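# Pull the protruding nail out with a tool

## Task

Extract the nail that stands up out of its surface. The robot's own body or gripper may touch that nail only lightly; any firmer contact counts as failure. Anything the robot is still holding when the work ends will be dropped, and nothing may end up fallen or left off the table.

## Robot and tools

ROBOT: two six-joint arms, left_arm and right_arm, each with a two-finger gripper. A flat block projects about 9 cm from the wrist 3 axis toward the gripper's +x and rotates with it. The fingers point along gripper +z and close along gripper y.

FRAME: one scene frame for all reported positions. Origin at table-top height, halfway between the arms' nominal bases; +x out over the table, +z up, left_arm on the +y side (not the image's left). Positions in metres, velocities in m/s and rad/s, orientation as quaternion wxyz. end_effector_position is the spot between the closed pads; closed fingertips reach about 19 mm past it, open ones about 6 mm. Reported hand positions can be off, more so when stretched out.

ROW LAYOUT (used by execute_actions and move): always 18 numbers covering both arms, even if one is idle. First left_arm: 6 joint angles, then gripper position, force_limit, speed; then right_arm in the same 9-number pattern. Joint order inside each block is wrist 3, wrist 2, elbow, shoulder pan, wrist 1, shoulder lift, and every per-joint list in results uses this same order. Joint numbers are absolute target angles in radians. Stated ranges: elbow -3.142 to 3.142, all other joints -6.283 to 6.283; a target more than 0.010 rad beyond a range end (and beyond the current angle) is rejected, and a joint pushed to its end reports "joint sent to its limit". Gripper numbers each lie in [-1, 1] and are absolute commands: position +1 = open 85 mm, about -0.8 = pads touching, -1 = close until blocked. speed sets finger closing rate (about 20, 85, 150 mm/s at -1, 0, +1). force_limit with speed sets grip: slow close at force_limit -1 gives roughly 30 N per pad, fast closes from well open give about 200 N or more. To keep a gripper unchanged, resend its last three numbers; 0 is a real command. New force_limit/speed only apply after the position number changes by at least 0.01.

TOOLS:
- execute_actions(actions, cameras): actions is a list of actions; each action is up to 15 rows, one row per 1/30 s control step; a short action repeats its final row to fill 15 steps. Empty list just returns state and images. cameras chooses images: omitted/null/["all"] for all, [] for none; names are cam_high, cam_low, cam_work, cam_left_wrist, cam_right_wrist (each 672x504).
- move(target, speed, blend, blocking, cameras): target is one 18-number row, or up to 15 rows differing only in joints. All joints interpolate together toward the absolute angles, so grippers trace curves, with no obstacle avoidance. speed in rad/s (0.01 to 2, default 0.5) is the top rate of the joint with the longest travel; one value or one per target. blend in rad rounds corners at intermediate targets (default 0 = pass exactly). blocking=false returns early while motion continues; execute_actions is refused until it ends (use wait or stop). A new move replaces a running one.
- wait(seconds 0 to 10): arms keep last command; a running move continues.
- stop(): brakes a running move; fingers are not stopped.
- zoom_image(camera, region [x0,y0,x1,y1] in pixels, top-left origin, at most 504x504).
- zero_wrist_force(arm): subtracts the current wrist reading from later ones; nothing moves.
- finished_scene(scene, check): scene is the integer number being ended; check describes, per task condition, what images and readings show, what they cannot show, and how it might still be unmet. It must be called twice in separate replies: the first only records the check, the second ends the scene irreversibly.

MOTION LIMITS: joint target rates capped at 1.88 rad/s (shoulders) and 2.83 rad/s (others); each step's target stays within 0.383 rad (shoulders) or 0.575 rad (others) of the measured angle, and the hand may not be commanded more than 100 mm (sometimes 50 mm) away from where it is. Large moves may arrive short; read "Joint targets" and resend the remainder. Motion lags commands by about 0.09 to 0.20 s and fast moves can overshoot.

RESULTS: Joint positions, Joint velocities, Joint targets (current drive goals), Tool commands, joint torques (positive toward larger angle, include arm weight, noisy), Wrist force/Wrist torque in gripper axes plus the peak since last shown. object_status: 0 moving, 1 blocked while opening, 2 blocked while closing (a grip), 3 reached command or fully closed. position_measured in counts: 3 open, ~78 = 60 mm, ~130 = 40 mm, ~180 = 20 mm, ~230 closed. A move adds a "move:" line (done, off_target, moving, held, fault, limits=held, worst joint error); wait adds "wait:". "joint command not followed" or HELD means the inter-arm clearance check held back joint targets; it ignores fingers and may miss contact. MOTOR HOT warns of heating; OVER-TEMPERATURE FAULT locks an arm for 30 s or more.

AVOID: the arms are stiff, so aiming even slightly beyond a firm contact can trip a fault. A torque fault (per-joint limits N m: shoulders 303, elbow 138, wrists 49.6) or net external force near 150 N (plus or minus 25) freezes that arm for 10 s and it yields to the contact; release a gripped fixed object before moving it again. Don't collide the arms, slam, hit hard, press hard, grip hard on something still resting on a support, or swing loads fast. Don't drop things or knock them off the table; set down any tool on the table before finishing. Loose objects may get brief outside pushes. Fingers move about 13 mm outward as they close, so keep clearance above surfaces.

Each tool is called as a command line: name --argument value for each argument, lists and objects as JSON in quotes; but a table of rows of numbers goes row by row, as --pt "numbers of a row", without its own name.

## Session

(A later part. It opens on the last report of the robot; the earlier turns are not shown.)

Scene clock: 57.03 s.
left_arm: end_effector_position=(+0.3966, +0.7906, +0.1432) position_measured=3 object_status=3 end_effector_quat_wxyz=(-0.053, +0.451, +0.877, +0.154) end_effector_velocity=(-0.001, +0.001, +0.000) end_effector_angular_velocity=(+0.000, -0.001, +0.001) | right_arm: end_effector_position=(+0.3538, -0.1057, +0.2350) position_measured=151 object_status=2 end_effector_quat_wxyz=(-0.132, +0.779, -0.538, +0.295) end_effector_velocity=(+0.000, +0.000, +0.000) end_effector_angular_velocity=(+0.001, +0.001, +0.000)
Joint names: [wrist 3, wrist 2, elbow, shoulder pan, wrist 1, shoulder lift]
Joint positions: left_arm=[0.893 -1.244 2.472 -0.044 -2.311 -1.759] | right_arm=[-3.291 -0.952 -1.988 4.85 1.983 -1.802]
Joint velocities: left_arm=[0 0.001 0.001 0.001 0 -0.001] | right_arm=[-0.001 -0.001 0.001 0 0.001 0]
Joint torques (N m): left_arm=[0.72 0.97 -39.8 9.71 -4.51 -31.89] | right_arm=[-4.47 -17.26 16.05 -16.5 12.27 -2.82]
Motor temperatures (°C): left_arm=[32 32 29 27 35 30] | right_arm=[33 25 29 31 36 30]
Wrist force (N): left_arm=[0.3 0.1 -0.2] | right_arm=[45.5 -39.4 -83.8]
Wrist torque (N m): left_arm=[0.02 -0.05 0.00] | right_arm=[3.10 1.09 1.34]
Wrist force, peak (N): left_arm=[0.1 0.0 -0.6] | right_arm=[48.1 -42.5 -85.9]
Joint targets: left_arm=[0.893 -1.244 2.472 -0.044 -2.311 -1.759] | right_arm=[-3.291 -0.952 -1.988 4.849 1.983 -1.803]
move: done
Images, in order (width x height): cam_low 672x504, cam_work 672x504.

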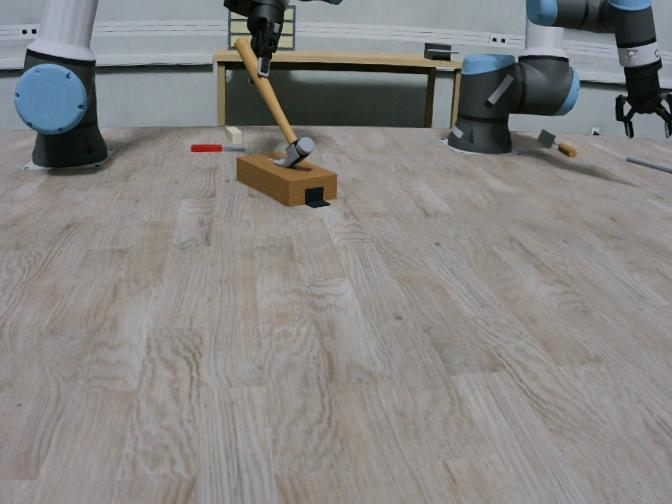

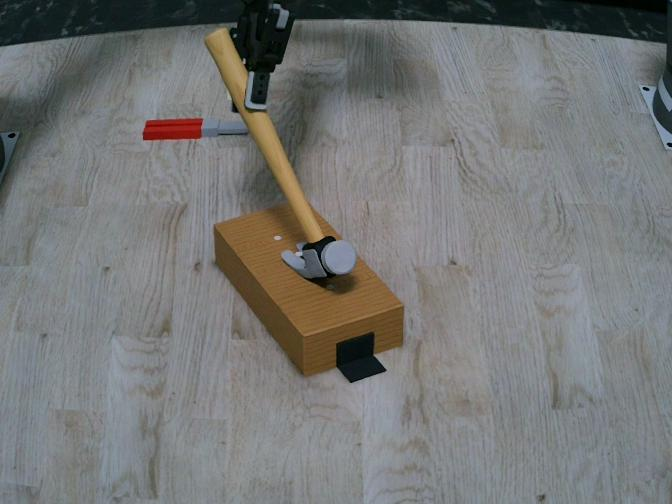

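move --target '[0.893,-1.244,2.472,-0.044,-2.311,-1.759,1,1,1,-3.4460,-1.0647,-1.8875,4.7469,1.9324,-1.8266,-0.96,1,1]' --cameras '["cam_work","cam_low"]' --speed 0.15

zoom_image --camera "cam_work" --region '[265, 210, 365, 293]'

zoom_image --camera "cam_low" --region '[200, 15, 350, 215]'

Scene clock: 59.30 s.
left_arm: end_effector_position=(+0.3966, +0.7906, +0.1432) position_measured=3 object_status=3 end_effector_quat_wxyz=(-0.053, +0.451, +0.877, +0.154) end_effector_velocity=(+0.000, +0.000, +0.000) end_effector_angular_velocity=(+0.000, +0.001, +0.000) | right_arm: end_effector_position=(+0.3717, -0.0966, +0.2461) position_measured=151 object_status=2 end_effector_quat_wxyz=(-0.069, +0.801, -0.535, +0.260) end_effector_velocity=(+0.000, +0.000, +0.001) end_effector_angular_velocity=(+0.001, +0.001, -0.001)
Joint names: [wrist 3, wrist 2, elbow, shoulder pan, wrist 1, shoulder lift]
Joint positions: left_arm=[0.893 -1.244 2.472 -0.044 -2.311 -1.759] | right_arm=[-3.446 -1.065 -1.888 4.747 1.932 -1.827]
Joint velocities: left_arm=[0.001 0 0 0.001 0 0] | right_arm=[-0.001 -0.001 0.001 -0.001 0 0.001]
Joint torques (N m): left_arm=[0.34 0.47 -41.15 10.26 -4.21 -32.29] | right_arm=[-5.26 9.08 45.25 -30.17 -31.61 86.58]
Motor temperatures (°C): left_arm=[32 32 29 27 35 30] | right_arm=[33 25 29 31 36 30]
Wrist force (N): left_arm=[-0.1 -0.2 -0.2] | right_arm=[-55.6 28.7 60.3]
Wrist torque (N m): left_arm=[-0.03 0.03 -0.01] | right_arm=[2.93 -0.43 2.49]
Wrist force, peak (N): left_arm=[0.1 -0.5 -0.3] | right_arm=[45.3 -39.4 -84.9]
Joint targets: left_arm=[0.893 -1.244 2.472 -0.044 -2.311 -1.759] | right_arm=[-3.446 -1.065 -1.887 4.747 1.932 -1.827]
move: done
Images, in order (width x height): cam_low 672x504, cam_work 672x504.

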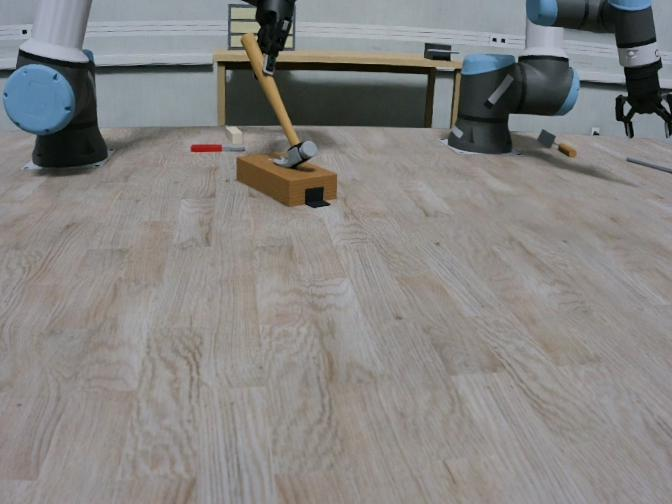

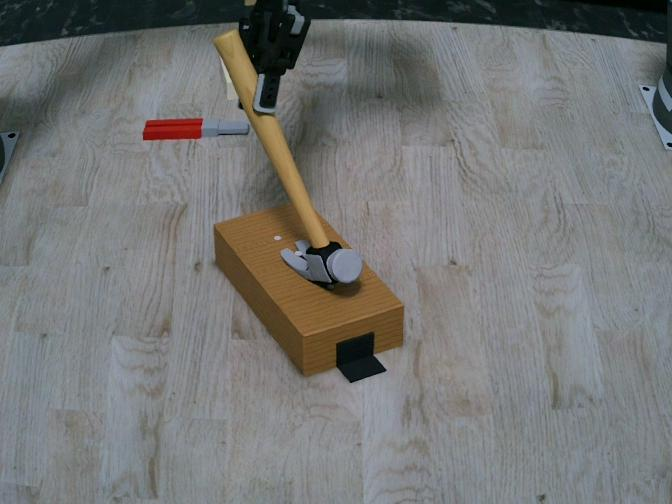

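Scaled by 5.040 from the camera's 672x504 image, which has a finer 960x720 frame.

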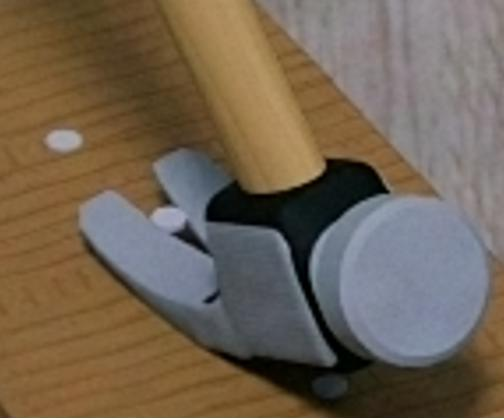

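Scaled by 2.520 from the camera's 672x504 image, which has a finer 960x720 frame.

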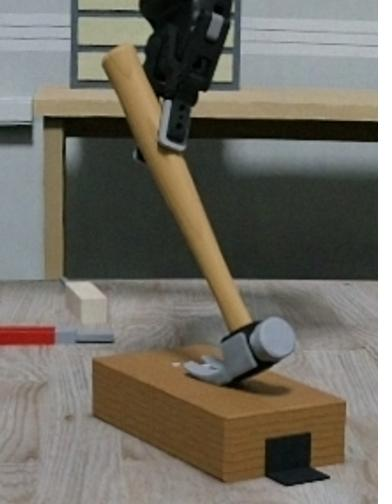

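move --target '[0.893,-1.244,2.472,-0.044,-2.311,-1.759,1,1,1,-3.6263,-1.2083,-1.7507,4.6182,1.8572,-1.9085,-0.96,1,1]' --cameras '["cam_work","cam_low"]' --speed 0.15

zoom_image --camera "cam_work" --region '[265, 210, 365, 293]'

zoom_image --camera "cam_low" --region '[200, 15, 350, 215]'

Scene clock: 61.70 s.
left_arm: end_effector_position=(+0.3966, +0.7906, +0.1432) position_measured=3 object_status=3 end_effector_quat_wxyz=(-0.053, +0.451, +0.877, +0.154) end_effector_velocity=(+0.000, +0.000, +0.000) end_effector_angular_velocity=(-0.001, +0.000, +0.000) | right_arm: end_effector_position=(+0.3990, -0.0794, +0.2451) position_measured=151 object_status=2 end_effector_quat_wxyz=(+0.015, +0.823, -0.527, +0.211) end_effector_velocity=(-0.001, +0.001, +0.000) end_effector_angular_velocity=(-0.001, +0.002, +0.001)
Joint names: [wrist 3, wrist 2, elbow, shoulder pan, wrist 1, shoulder lift]
Joint positions: left_arm=[0.893 -1.244 2.472 -0.044 -2.311 -1.759] | right_arm=[-3.626 -1.208 -1.751 4.618 1.857 -1.908]
Joint velocities: left_arm=[0 -0.001 0 0 0 0] | right_arm=[-0.001 -0.001 0.001 0.001 -0.001 -0.001]
Joint torques (N m): left_arm=[0.23 0.37 -40.6 10.67 -4.79 -32.07] | right_arm=[-5.4 -22.99 4.84 -3.44 6.89 -4.63]
Motor temperatures (°C): left_arm=[32 32 29 27 35 30] | right_arm=[33 25 29 31 36 30]
Wrist force (N): left_arm=[0.0 -0.1 -0.3] | right_arm=[46.4 -39.5 -84.9]
Wrist torque (N m): left_arm=[-0.02 -0.01 0.00] | right_arm=[4.87 0.78 2.57]
Wrist force, peak (N): left_arm=[0.1 0.4 -0.3] | right_arm=[46.8 -40.4 -84.6]
Joint targets: left_arm=[0.893 -1.244 2.472 -0.044 -2.311 -1.759] | right_arm=[-3.626 -1.208 -1.751 4.618 1.857 -1.909]
move: done
Images, in order (width x height): cam_low 672x504, cam_work 672x504.

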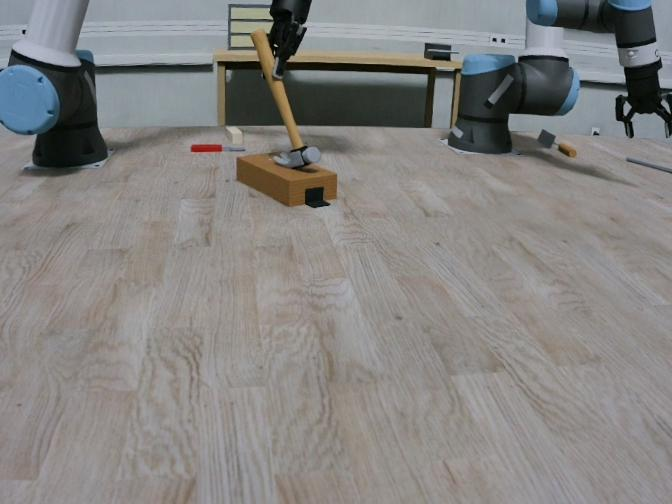

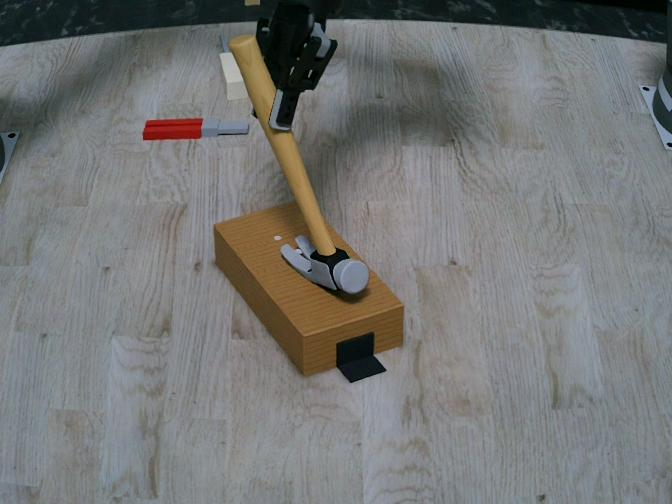

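Scaled by 5.040 from the camera's 672x504 image, which has a finer 960x720 frame.

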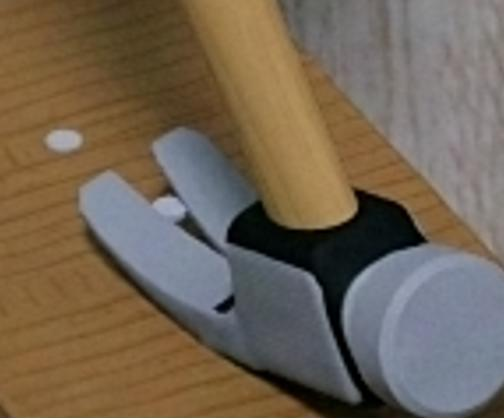

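Scaled by 2.520 from the camera's 672x504 image, which has a finer 960x720 frame.

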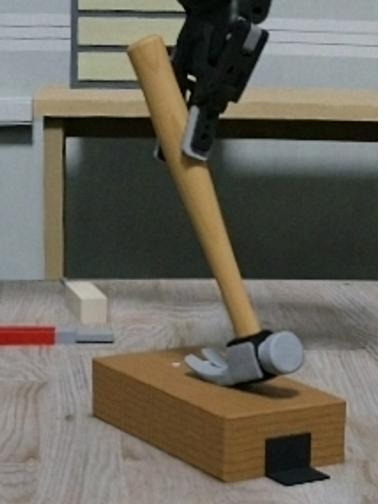

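move --target '[0.893,-1.244,2.472,-0.044,-2.311,-1.759,1,1,1,-3.7833,-1.3362,-1.6078,4.5065,1.7375,-2.0023,-0.96,1,1]' --cameras '["cam_work","cam_low"]' --speed 0.15

zoom_image --camera "cam_work" --region '[265, 210, 385, 303]'

zoom_image --camera "cam_low" --region '[200, 15, 350, 215]'

Scene clock: 63.87 s.
left_arm: end_effector_position=(+0.3966, +0.7906, +0.1432) position_measured=3 object_status=3 end_effector_quat_wxyz=(-0.053, +0.451, +0.877, +0.154) end_effector_velocity=(+0.000, +0.000, +0.000) end_effector_angular_velocity=(+0.000, -0.001, -0.001) | right_arm: end_effector_position=(+0.4278, -0.0649, +0.2511) position_measured=151 object_status=2 end_effector_quat_wxyz=(+0.099, +0.837, -0.514, +0.161) end_effector_velocity=(+0.001, +0.000, +0.001) end_effector_angular_velocity=(+0.001, +0.001, +0.000)
Joint names: [wrist 3, wrist 2, elbow, shoulder pan, wrist 1, shoulder lift]
Joint positions: left_arm=[0.893 -1.244 2.472 -0.044 -2.311 -1.759] | right_arm=[-3.783 -1.336 -1.608 4.507 1.738 -2.002]
Joint velocities: left_arm=[0 0 0 -0.001 0 0] | right_arm=[-0.002 0 0.002 -0.002 -0.001 0.001]
Joint torques (N m): left_arm=[0.31 0.63 -42.03 9.06 -4.46 -33.61] | right_arm=[-3.71 -5.07 35.31 -13.26 -9.88 62.6]
Motor temperatures (°C): left_arm=[32 32 29 27 35 30] | right_arm=[33 25 29 31 36 30]
Wrist force (N): left_arm=[0.1 0.0 -0.1] | right_arm=[2.2 -6.8 -2.3]
Wrist torque (N m): left_arm=[0.00 -0.01 0.00] | right_arm=[1.19 0.30 0.65]
Wrist force, peak (N): left_arm=[0.1 0.0 -0.6] | right_arm=[47.3 -38.8 -86.5]
Joint targets: left_arm=[0.893 -1.244 2.472 -0.044 -2.311 -1.759] | right_arm=[-3.783 -1.336 -1.608 4.506 1.738 -2.002]
move: done
Images, in order (width x height): cam_low 672x504, cam_work 672x504.

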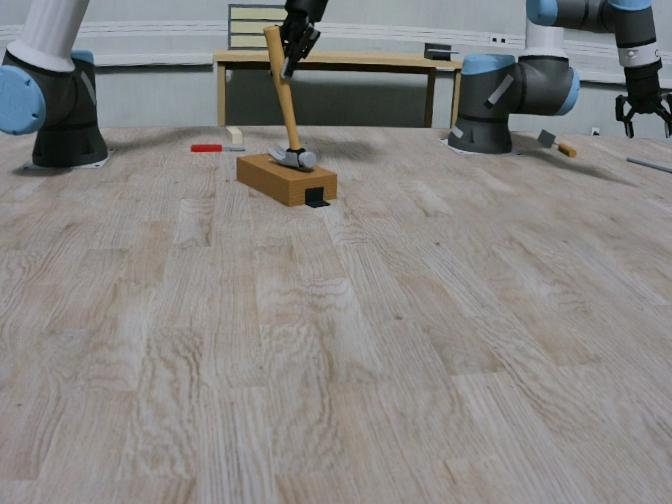

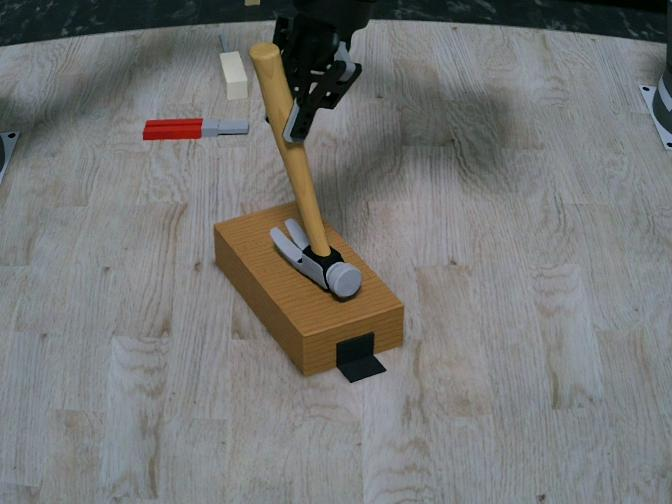

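Scaled by 4.200 from the camera's 672x504 image, which has a finer 960x720 frame.

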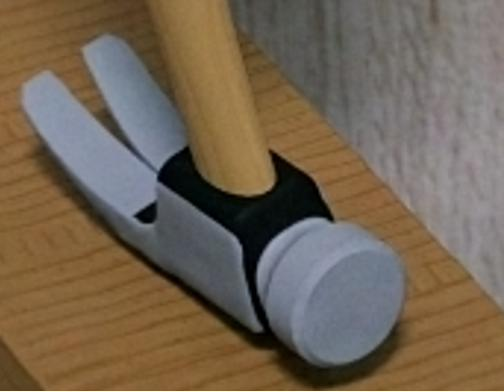

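Scaled by 2.520 from the camera's 672x504 image, which has a finer 960x720 frame.

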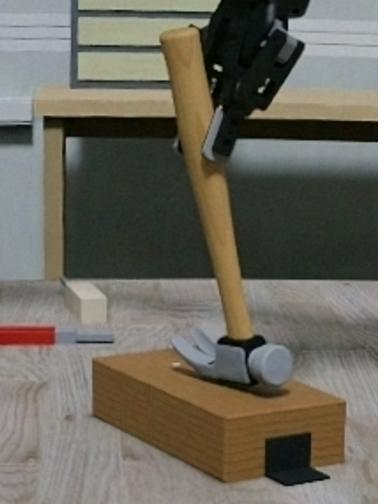

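move --target '[0.893,-1.244,2.472,-0.044,-2.311,-1.759,1,1,1,-3.7833,-1.3362,-1.5515,4.5065,1.6410,-1.9621,-0.96,1,1]' --cameras '["cam_work","cam_low","cam_high"]' --speed 0.1

zoom_image --camera "cam_work" --region '[265, 190, 385, 303]'

zoom_image --camera "cam_low" --region '[230, 115, 350, 215]'

zoom_image --camera "cam_high" --region '[195, 160, 315, 240]'

Scene clock: 65.83 s.
left_arm: end_effector_position=(+0.3966, +0.7906, +0.1432) position_measured=3 object_status=3 end_effector_quat_wxyz=(-0.053, +0.451, +0.877, +0.154) end_effector_velocity=(+0.000, +0.000, +0.000) end_effector_angular_velocity=(-0.001, +0.001, +0.000) | right_arm: end_effector_position=(+0.4278, -0.0650, +0.3112) position_measured=151 object_status=2 end_effector_quat_wxyz=(+0.099, +0.837, -0.514, +0.161) end_effector_velocity=(-0.001, +0.000, +0.001) end_effector_angular_velocity=(+0.001, +0.000, +0.002)
Joint names: [wrist 3, wrist 2, elbow, shoulder pan, wrist 1, shoulder lift]
Joint positions: left_arm=[0.893 -1.244 2.472 -0.044 -2.311 -1.759] | right_arm=[-3.783 -1.336 -1.552 4.506 1.641 -1.962]
Joint velocities: left_arm=[0 -0.001 0 0 0 0] | right_arm=[0 0 0.001 0.001 -0.002 0.001]
Joint torques (N m): left_arm=[0.28 0.58 -43.51 10.62 -4.95 -33.07] | right_arm=[2.06 4.67 42.3 -13.21 -9.84 93.28]
Motor temperatures (°C): left_arm=[32 32 29 27 35 30] | right_arm=[33 25 29 31 36 30]
Wrist force (N): left_arm=[0.2 -0.1 -0.4] | right_arm=[-2.9 0.8 4.4]
Wrist torque (N m): left_arm=[-0.02 -0.03 0.00] | right_arm=[0.22 0.33 0.09]
Wrist force, peak (N): left_arm=[0.5 -0.2 -0.1] | right_arm=[1.8 -6.6 -1.3]
Joint targets: left_arm=[0.893 -1.244 2.472 -0.044 -2.311 -1.759] | right_arm=[-3.783 -1.336 -1.552 4.506 1.641 -1.962]
move: done
Images, in order (width x height): cam_high 672x504, cam_low 672x504, cam_work 672x504.

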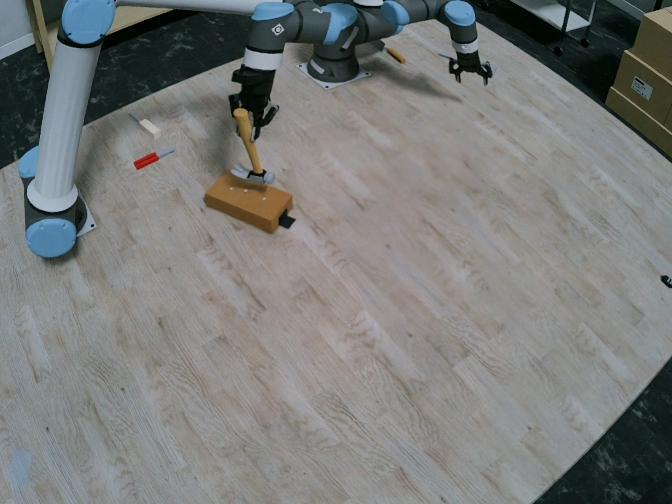

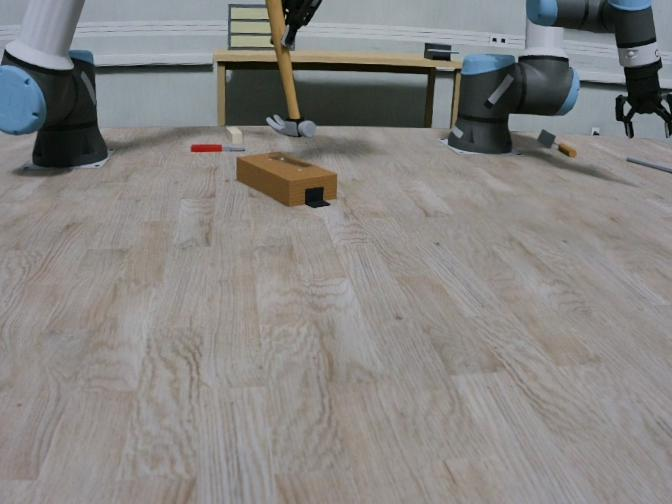

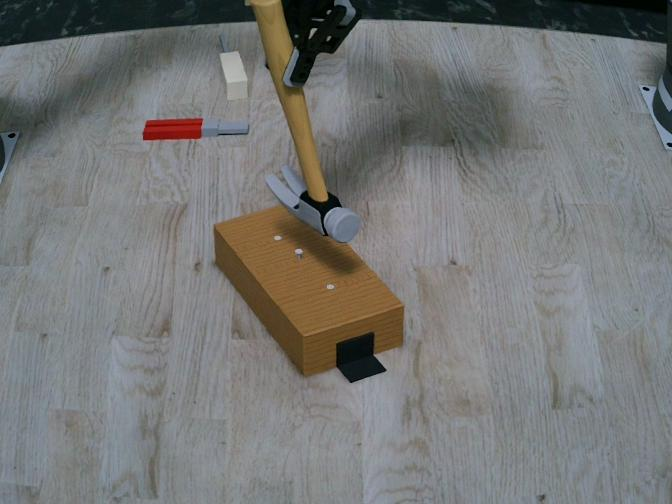

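Scaled by 4.200 from the camera's 672x504 image, which has a finer 960x720 frame.

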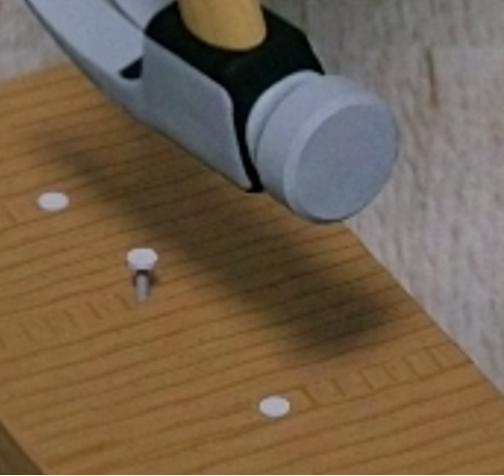

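Scaled by 4.200 from the camera's 672x504 image, which has a finer 960x720 frame.

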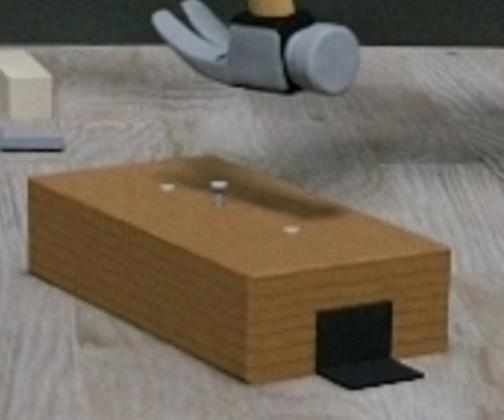

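Scaled by 4.200 from the camera's 672x504 image, which has a finer 960x720 frame.

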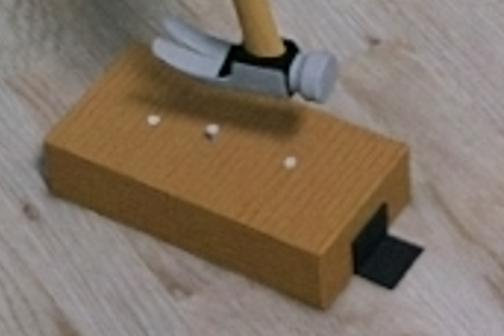

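move --pt "0.893 -1.244 2.472 -0.044 -2.311 -1.759 1 1 1 -2.9856 -0.6635 -2.0035 4.9792 1.8442 -1.7683 -0.96 1 1" --pt "0.893 -1.244 2.472 -0.044 -2.311 -1.759 1 1 1 -2.9168 -0.6804 -2.1372 5.0253 1.9973 -1.8413 -0.96 1 1" --cameras '["cam_work","cam_high","cam_low"]' --speed 0.4

zoom_image --camera "cam_work" --region '[265, 210, 385, 303]'

zoom_image --camera "cam_low" --region '[230, 115, 350, 215]'

zoom_image --camera "cam_high" --region '[195, 160, 315, 240]'

Scene clock: 71.63 s.
left_arm: end_effector_position=(+0.3966, +0.7906, +0.1432) position_measured=3 object_status=3 end_effector_quat_wxyz=(-0.053, +0.451, +0.877, +0.154) end_effector_velocity=(+0.001, +0.000, +0.001) end_effector_angular_velocity=(+0.000, -0.002, +0.000) | right_arm: end_effector_position=(+0.3394, -0.1041, +0.2308) position_measured=151 object_status=2 end_effector_quat_wxyz=(-0.275, +0.710, -0.533, +0.368) end_effector_velocity=(+0.001, -0.001, -0.001) end_effector_angular_velocity=(+0.000, +0.000, -0.002)
Joint names: [wrist 3, wrist 2, elbow, shoulder pan, wrist 1, shoulder lift]
Joint positions: left_arm=[0.893 -1.244 2.472 -0.044 -2.311 -1.759] | right_arm=[-2.917 -0.68 -2.137 5.025 1.997 -1.841]
Joint velocities: left_arm=[0 0 -0.002 0 0 0] | right_arm=[0.001 0 -0.002 -0.001 0.002 -0.001]
Joint torques (N m): left_arm=[-0.17 0.25 -43.95 10.64 -4.9 -30.88] | right_arm=[3.42 0.9 17.81 22.4 -1.28 42.24]
Motor temperatures (°C): left_arm=[32 32 29 27 35 30] | right_arm=[33 25 29 31 36 30]
Wrist force (N): left_arm=[0.0 -0.3 -0.3] | right_arm=[-1.8 3.6 3.0]
Wrist torque (N m): left_arm=[-0.04 0.01 0.00] | right_arm=[-0.07 0.24 -0.25]
Wrist force, peak (N): left_arm=[-0.1 -0.1 -0.6] | right_arm=[-1.6 6.8 5.0]
Joint targets: left_arm=[0.893 -1.244 2.472 -0.044 -2.311 -1.759] | right_arm=[-2.917 -0.680 -2.137 5.025 1.997 -1.841]
move: done
Images, in order (width x height): cam_high 672x504, cam_low 672x504, cam_work 672x504.

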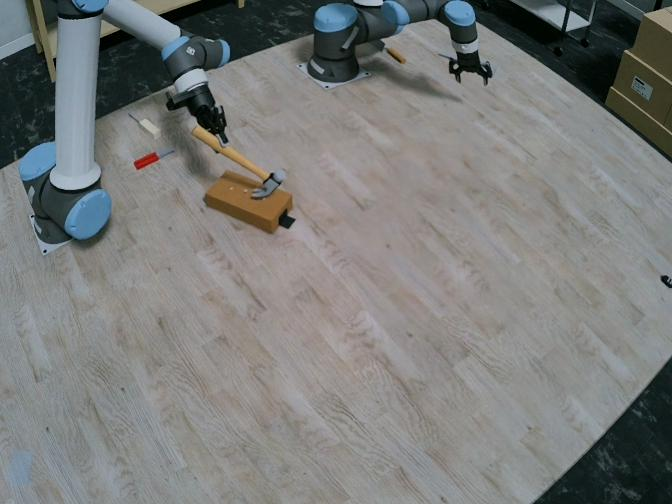

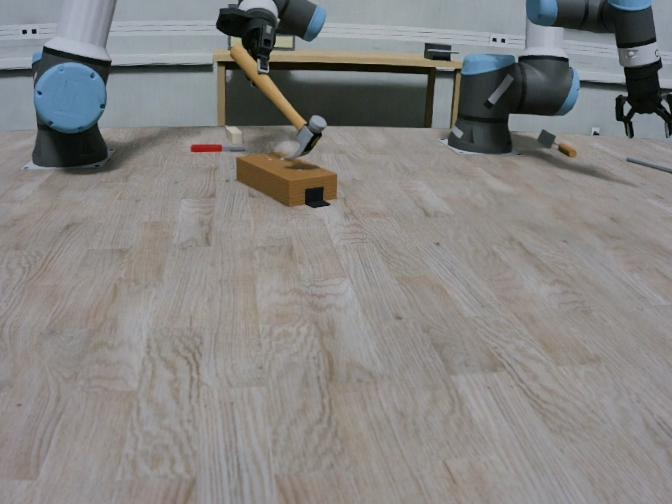

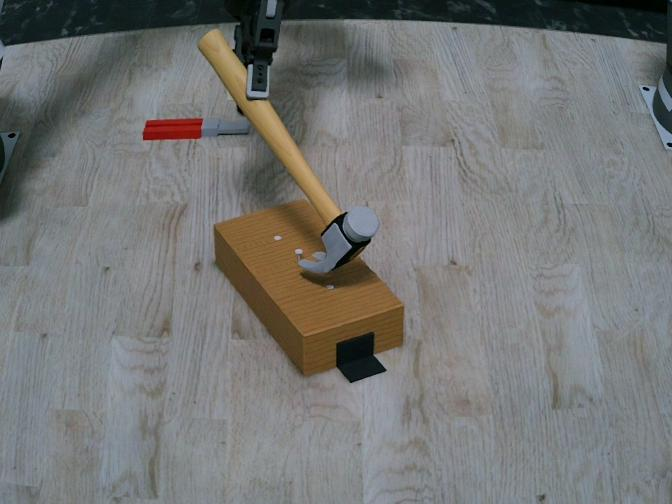

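Scaled by 4.200 from the camera's 672x504 image, which has a finer 960x720 frame.

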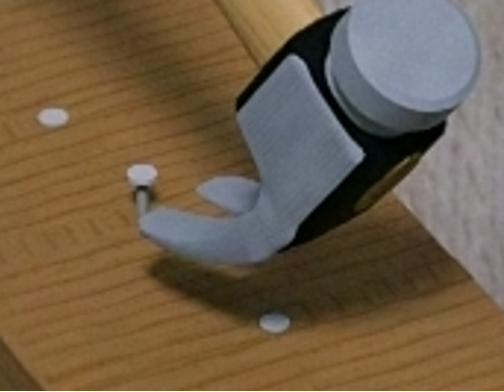

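Scaled by 4.200 from the camera's 672x504 image, which has a finer 960x720 frame.

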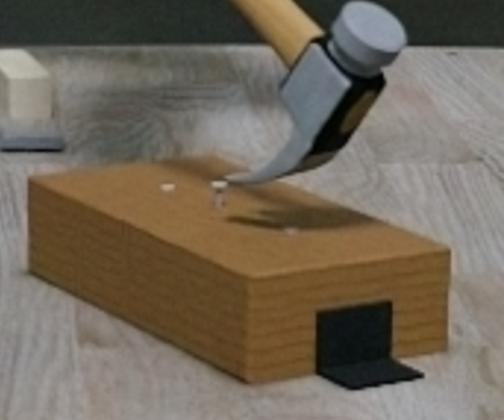

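Scaled by 4.200 from the camera's 672x504 image, which has a finer 960x720 frame.

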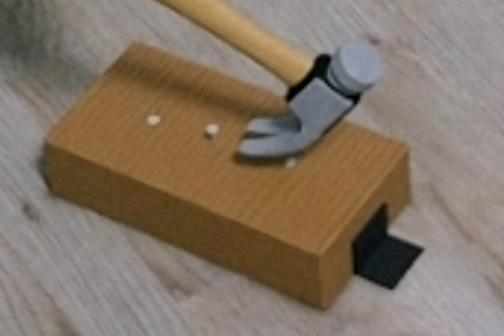

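move --target '[0.893,-1.244,2.472,-0.044,-2.311,-1.759,1,1,1,-2.8690,-0.6943,-2.1669,5.0586,1.9896,-1.8409,-0.96,1,1]' --cameras '["cam_work","cam_high","cam_low"]' --speed 0.1

zoom_image --camera "cam_work" --region '[265, 210, 385, 303]'

zoom_image --camera "cam_low" --region '[230, 115, 350, 215]'

zoom_image --camera "cam_high" --region '[195, 160, 315, 240]'

Scene clock: 73.30 s.
left_arm: end_effector_position=(+0.3966, +0.7906, +0.1432) position_measured=3 object_status=3 end_effector_quat_wxyz=(-0.053, +0.451, +0.877, +0.154) end_effector_velocity=(+0.000, +0.000, +0.000) end_effector_angular_velocity=(+0.000, +0.000, +0.000) | right_arm: end_effector_position=(+0.3275, -0.1137, +0.2238) position_measured=151 object_status=2 end_effector_quat_wxyz=(-0.275, +0.710, -0.533, +0.368) end_effector_velocity=(+0.000, +0.000, +0.000) end_effector_angular_velocity=(+0.002, +0.000, -0.001)
Joint names: [wrist 3, wrist 2, elbow, shoulder pan, wrist 1, shoulder lift]
Joint positions: left_arm=[0.893 -1.244 2.472 -0.044 -2.311 -1.759] | right_arm=[-2.869 -0.694 -2.167 5.059 1.99 -1.841]
Joint velocities: left_arm=[0 0 0 0 0 0] | right_arm=[0.003 0 -0.001 0.001 0 0.001]
Joint torques (N m): left_arm=[0.08 0.57 -42.91 6.53 -4.8 -32.61] | right_arm=[3.2 0.7 16.32 22.76 -9.51 65.92]
Motor temperatures (°C): left_arm=[32 32 29 26 35 30] | right_arm=[33 25 29 31 36 30]
Wrist force (N): left_arm=[0.4 -0.1 -0.2] | right_arm=[-2.3 3.3 3.0]
Wrist torque (N m): left_arm=[-0.01 -0.07 0.00] | right_arm=[-0.18 0.28 -0.24]
Wrist force, peak (N): left_arm=[0.3 0.0 -0.5] | right_arm=[-1.7 3.1 3.8]
Joint targets: left_arm=[0.893 -1.244 2.472 -0.044 -2.311 -1.759] | right_arm=[-2.869 -0.694 -2.167 5.059 1.990 -1.841]
move: done
Images, in order (width x height): cam_high 672x504, cam_low 672x504, cam_work 672x504.

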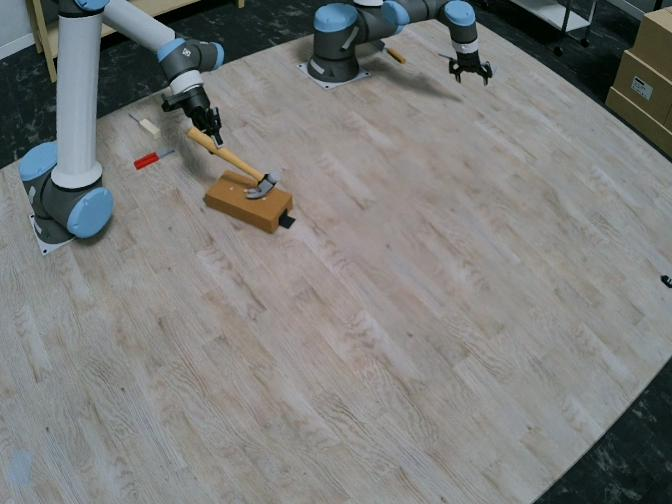

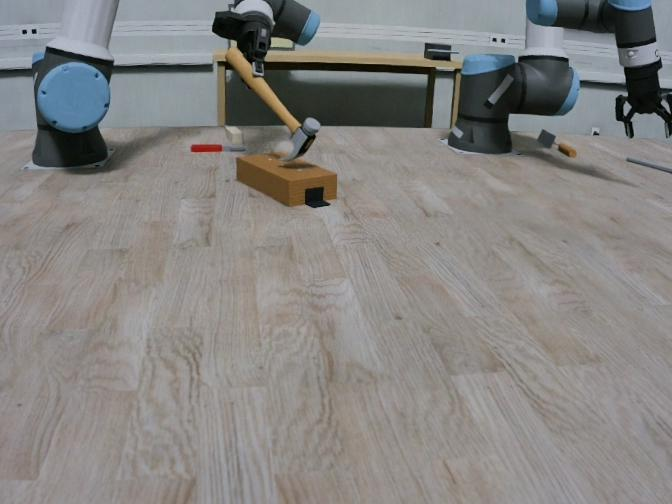

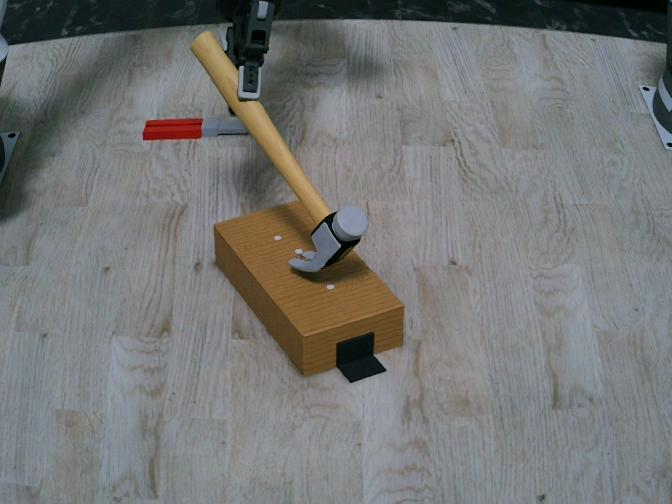

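Scaled by 4.200 from the camera's 672x504 image, which has a finer 960x720 frame.

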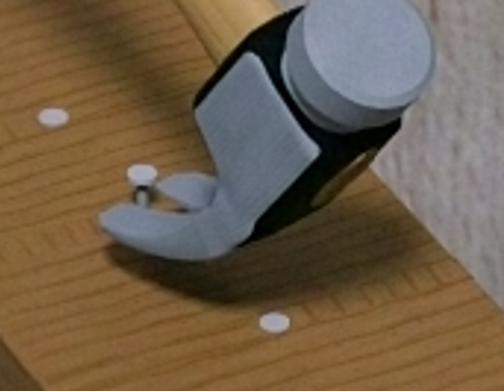

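Scaled by 4.200 from the camera's 672x504 image, which has a finer 960x720 frame.

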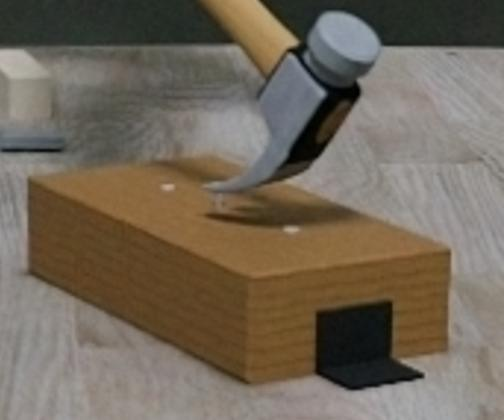

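Scaled by 4.200 from the camera's 672x504 image, which has a finer 960x720 frame.

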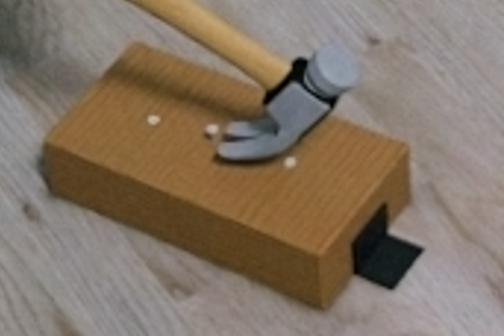

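move --target '[0.893,-1.244,2.472,-0.044,-2.311,-1.759,1,1,1,-2.8030,-0.7164,-2.1893,5.1066,1.9638,-1.8430,-0.96,1,1]' --cameras '["cam_work","cam_high","cam_low"]' --speed 0.08

zoom_image --camera "cam_work" --region '[255, 200, 375, 293]'

zoom_image --camera "cam_low" --region '[230, 115, 350, 215]'

zoom_image --camera "cam_high" --region '[195, 160, 315, 240]'

Scene clock: 75.20 s.
left_arm: end_effector_position=(+0.3966, +0.7906, +0.1432) position_measured=3 object_status=3 end_effector_quat_wxyz=(-0.053, +0.451, +0.877, +0.154) end_effector_velocity=(+0.000, +0.000, +0.000) end_effector_angular_velocity=(+0.000, +0.000, +0.000) | right_arm: end_effector_position=(+0.3080, -0.1196, +0.2198) position_measured=151 object_status=2 end_effector_quat_wxyz=(-0.275, +0.710, -0.533, +0.368) end_effector_velocity=(+0.000, +0.000, +0.000) end_effector_angular_velocity=(-0.001, +0.000, -0.001)
Joint names: [wrist 3, wrist 2, elbow, shoulder pan, wrist 1, shoulder lift]
Joint positions: left_arm=[0.893 -1.244 2.472 -0.044 -2.311 -1.759] | right_arm=[-2.803 -0.716 -2.189 5.107 1.964 -1.843]
Joint velocities: left_arm=[0 0 -0.001 0.001 0 0.001] | right_arm=[0.001 0 0 0 0 -0.001]
Joint torques (N m): left_arm=[0.27 0.19 -44.61 11.4 -4.95 -32.6] | right_arm=[3.13 0.83 15.38 18.91 -9.72 39.81]
Motor temperatures (°C): left_arm=[32 32 29 26 35 30] | right_arm=[33 25 29 31 36 30]
Wrist force (N): left_arm=[0.1 -0.2 -0.1] | right_arm=[-2.2 3.4 2.6]
Wrist torque (N m): left_arm=[-0.03 -0.02 0.00] | right_arm=[-0.17 0.30 -0.29]
Wrist force, peak (N): left_arm=[0.0 -0.3 -0.6] | right_arm=[-2.4 3.7 2.6]
Joint targets: left_arm=[0.893 -1.244 2.472 -0.044 -2.311 -1.759] | right_arm=[-2.803 -0.716 -2.189 5.107 1.964 -1.843]
move: done
Images, in order (width x height): cam_high 672x504, cam_low 672x504, cam_work 672x504.

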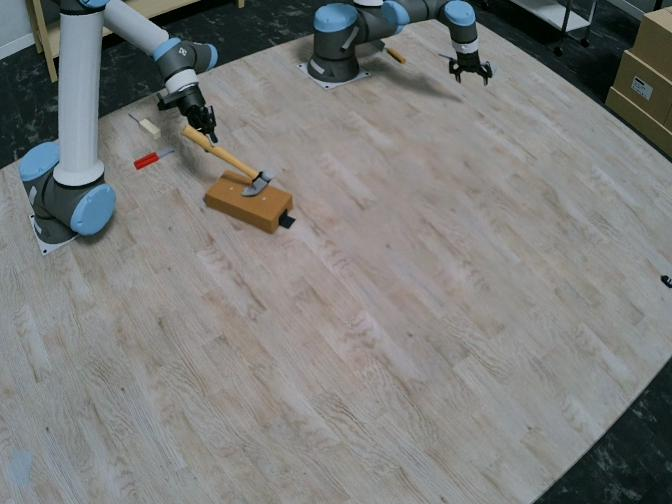

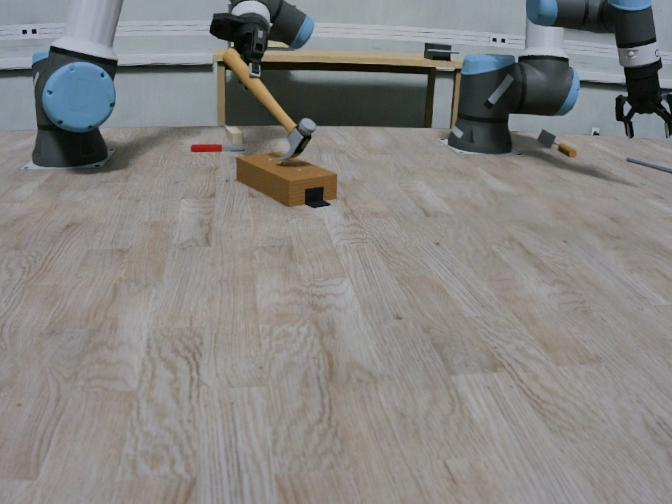

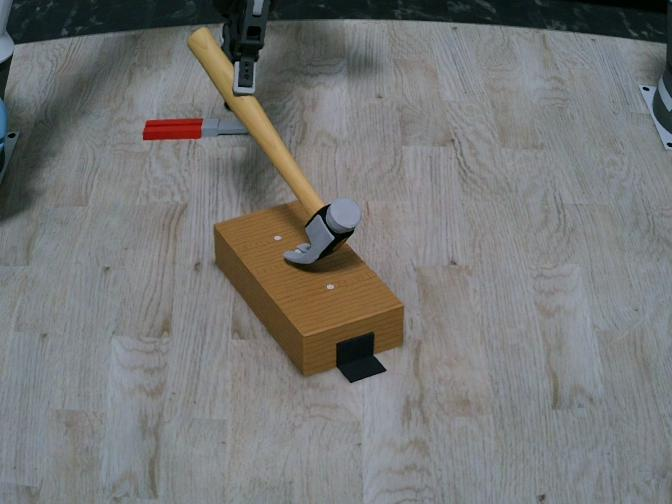

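Scaled by 4.200 from the camera's 672x504 image, which has a finer 960x720 frame.

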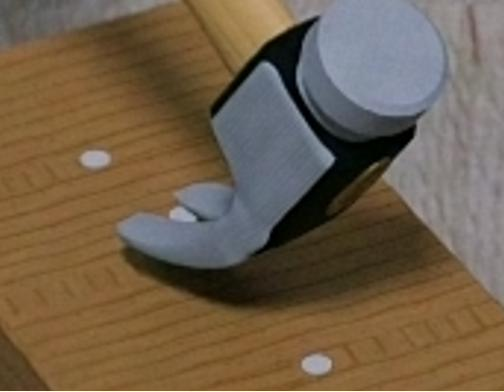

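Scaled by 4.200 from the camera's 672x504 image, which has a finer 960x720 frame.

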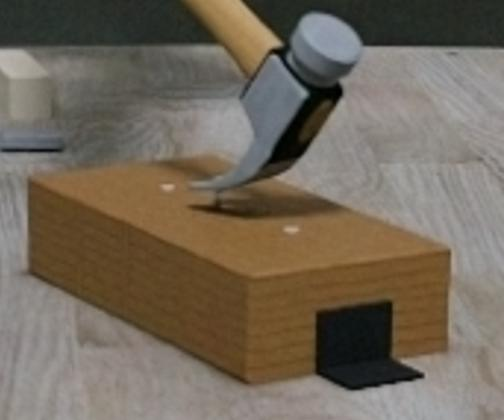

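Scaled by 4.200 from the camera's 672x504 image, which has a finer 960x720 frame.

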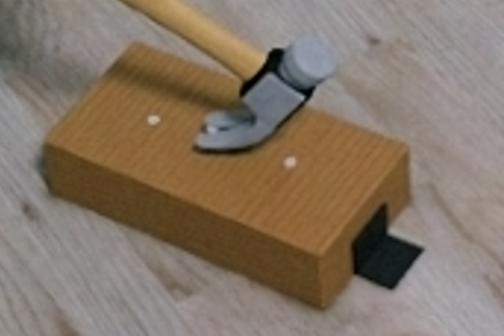

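move --target '[0.893,-1.244,2.472,-0.044,-2.311,-1.759,1,1,1,-2.7714,-0.7281,-2.2033,5.1306,1.9552,-1.8440,-0.96,1,1]' --cameras '["cam_work","cam_high","cam_low"]' --speed 0.06

zoom_image --camera "cam_work" --region '[255, 200, 375, 293]'

zoom_image --camera "cam_low" --region '[230, 115, 350, 215]'

Scene clock: 76.60 s.
left_arm: end_effector_position=(+0.3966, +0.7906, +0.1432) position_measured=3 object_status=3 end_effector_quat_wxyz=(-0.053, +0.451, +0.877, +0.154) end_effector_velocity=(-0.001, +0.000, -0.001) end_effector_angular_velocity=(+0.000, +0.001, +0.001) | right_arm: end_effector_position=(+0.2991, -0.1240, +0.2168) position_measured=151 object_status=2 end_effector_quat_wxyz=(-0.275, +0.710, -0.533, +0.368) end_effector_velocity=(-0.001, +0.000, +0.000) end_effector_angular_velocity=(+0.001, +0.001, +0.000)
Joint names: [wrist 3, wrist 2, elbow, shoulder pan, wrist 1, shoulder lift]
Joint positions: left_arm=[0.893 -1.244 2.472 -0.044 -2.311 -1.759] | right_arm=[-2.772 -0.728 -2.203 5.131 1.955 -1.844]
Joint velocities: left_arm=[0 0 0.001 0 0 0.001] | right_arm=[0.002 -0.001 -0.001 0.002 0 0]
Joint torques (N m): left_arm=[-0.19 0.21 -44.46 9.95 -4.93 -33.15] | right_arm=[2.42 -2.53 13.9 22.25 -8.19 36.78]
Motor temperatures (°C): left_arm=[32 32 29 26 35 30] | right_arm=[33 25 29 31 36 30]
Wrist force (N): left_arm=[0.1 0.0 -0.2] | right_arm=[-1.2 -4.6 0.5]
Wrist torque (N m): left_arm=[0.01 -0.01 0.00] | right_arm=[0.87 0.26 0.30]
Wrist force, peak (N): left_arm=[0.5 0.1 -0.3] | right_arm=[-2.5 3.4 3.0]
Joint targets: left_arm=[0.893 -1.244 2.472 -0.044 -2.311 -1.759] | right_arm=[-2.771 -0.728 -2.203 5.131 1.955 -1.844]
move: done
Images, in order (width x height): cam_high 672x504, cam_low 672x504, cam_work 672x504.

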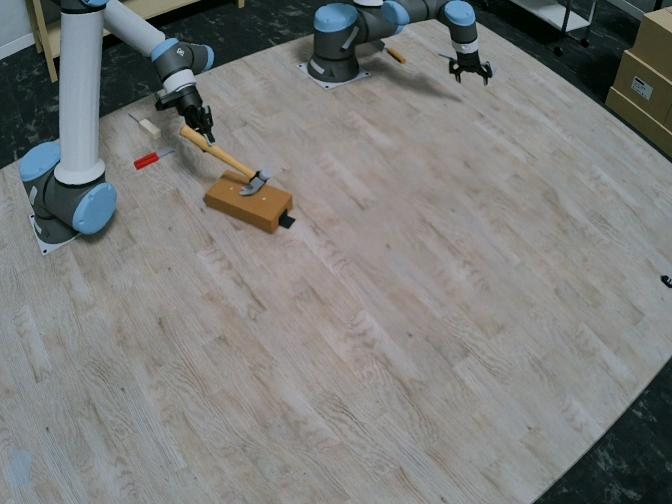

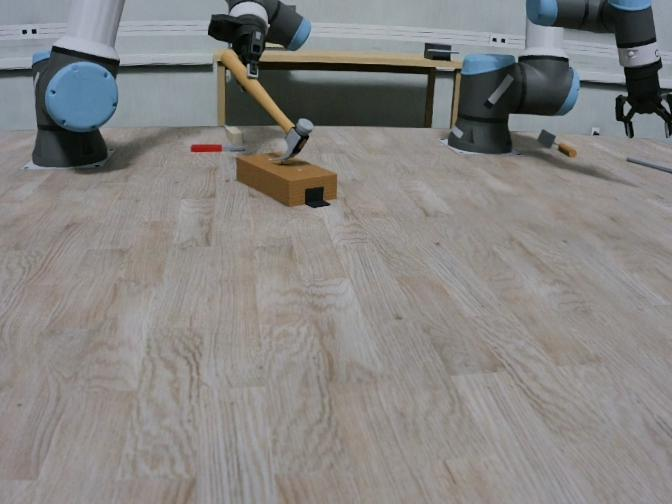

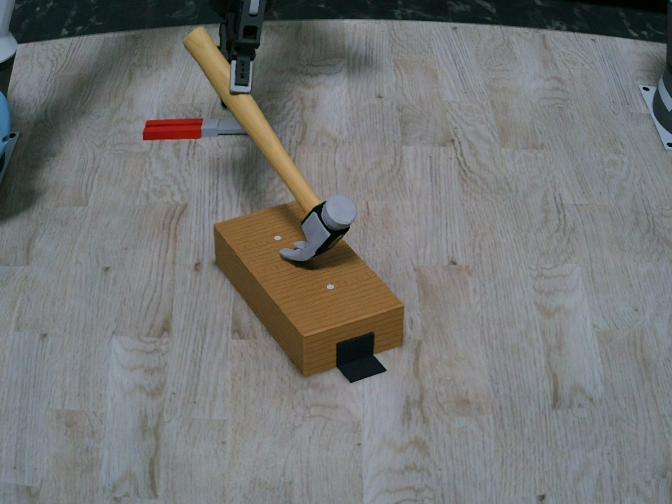

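Scaled by 4.200 from the camera's 672x504 image, which has a finer 960x720 frame.

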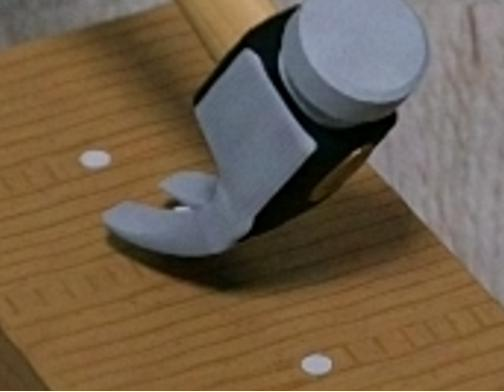

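Scaled by 4.200 from the camera's 672x504 image, which has a finer 960x720 frame.

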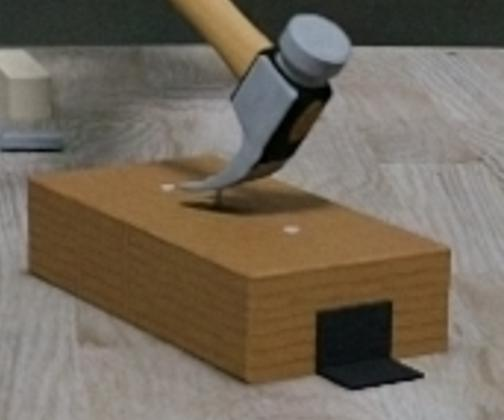

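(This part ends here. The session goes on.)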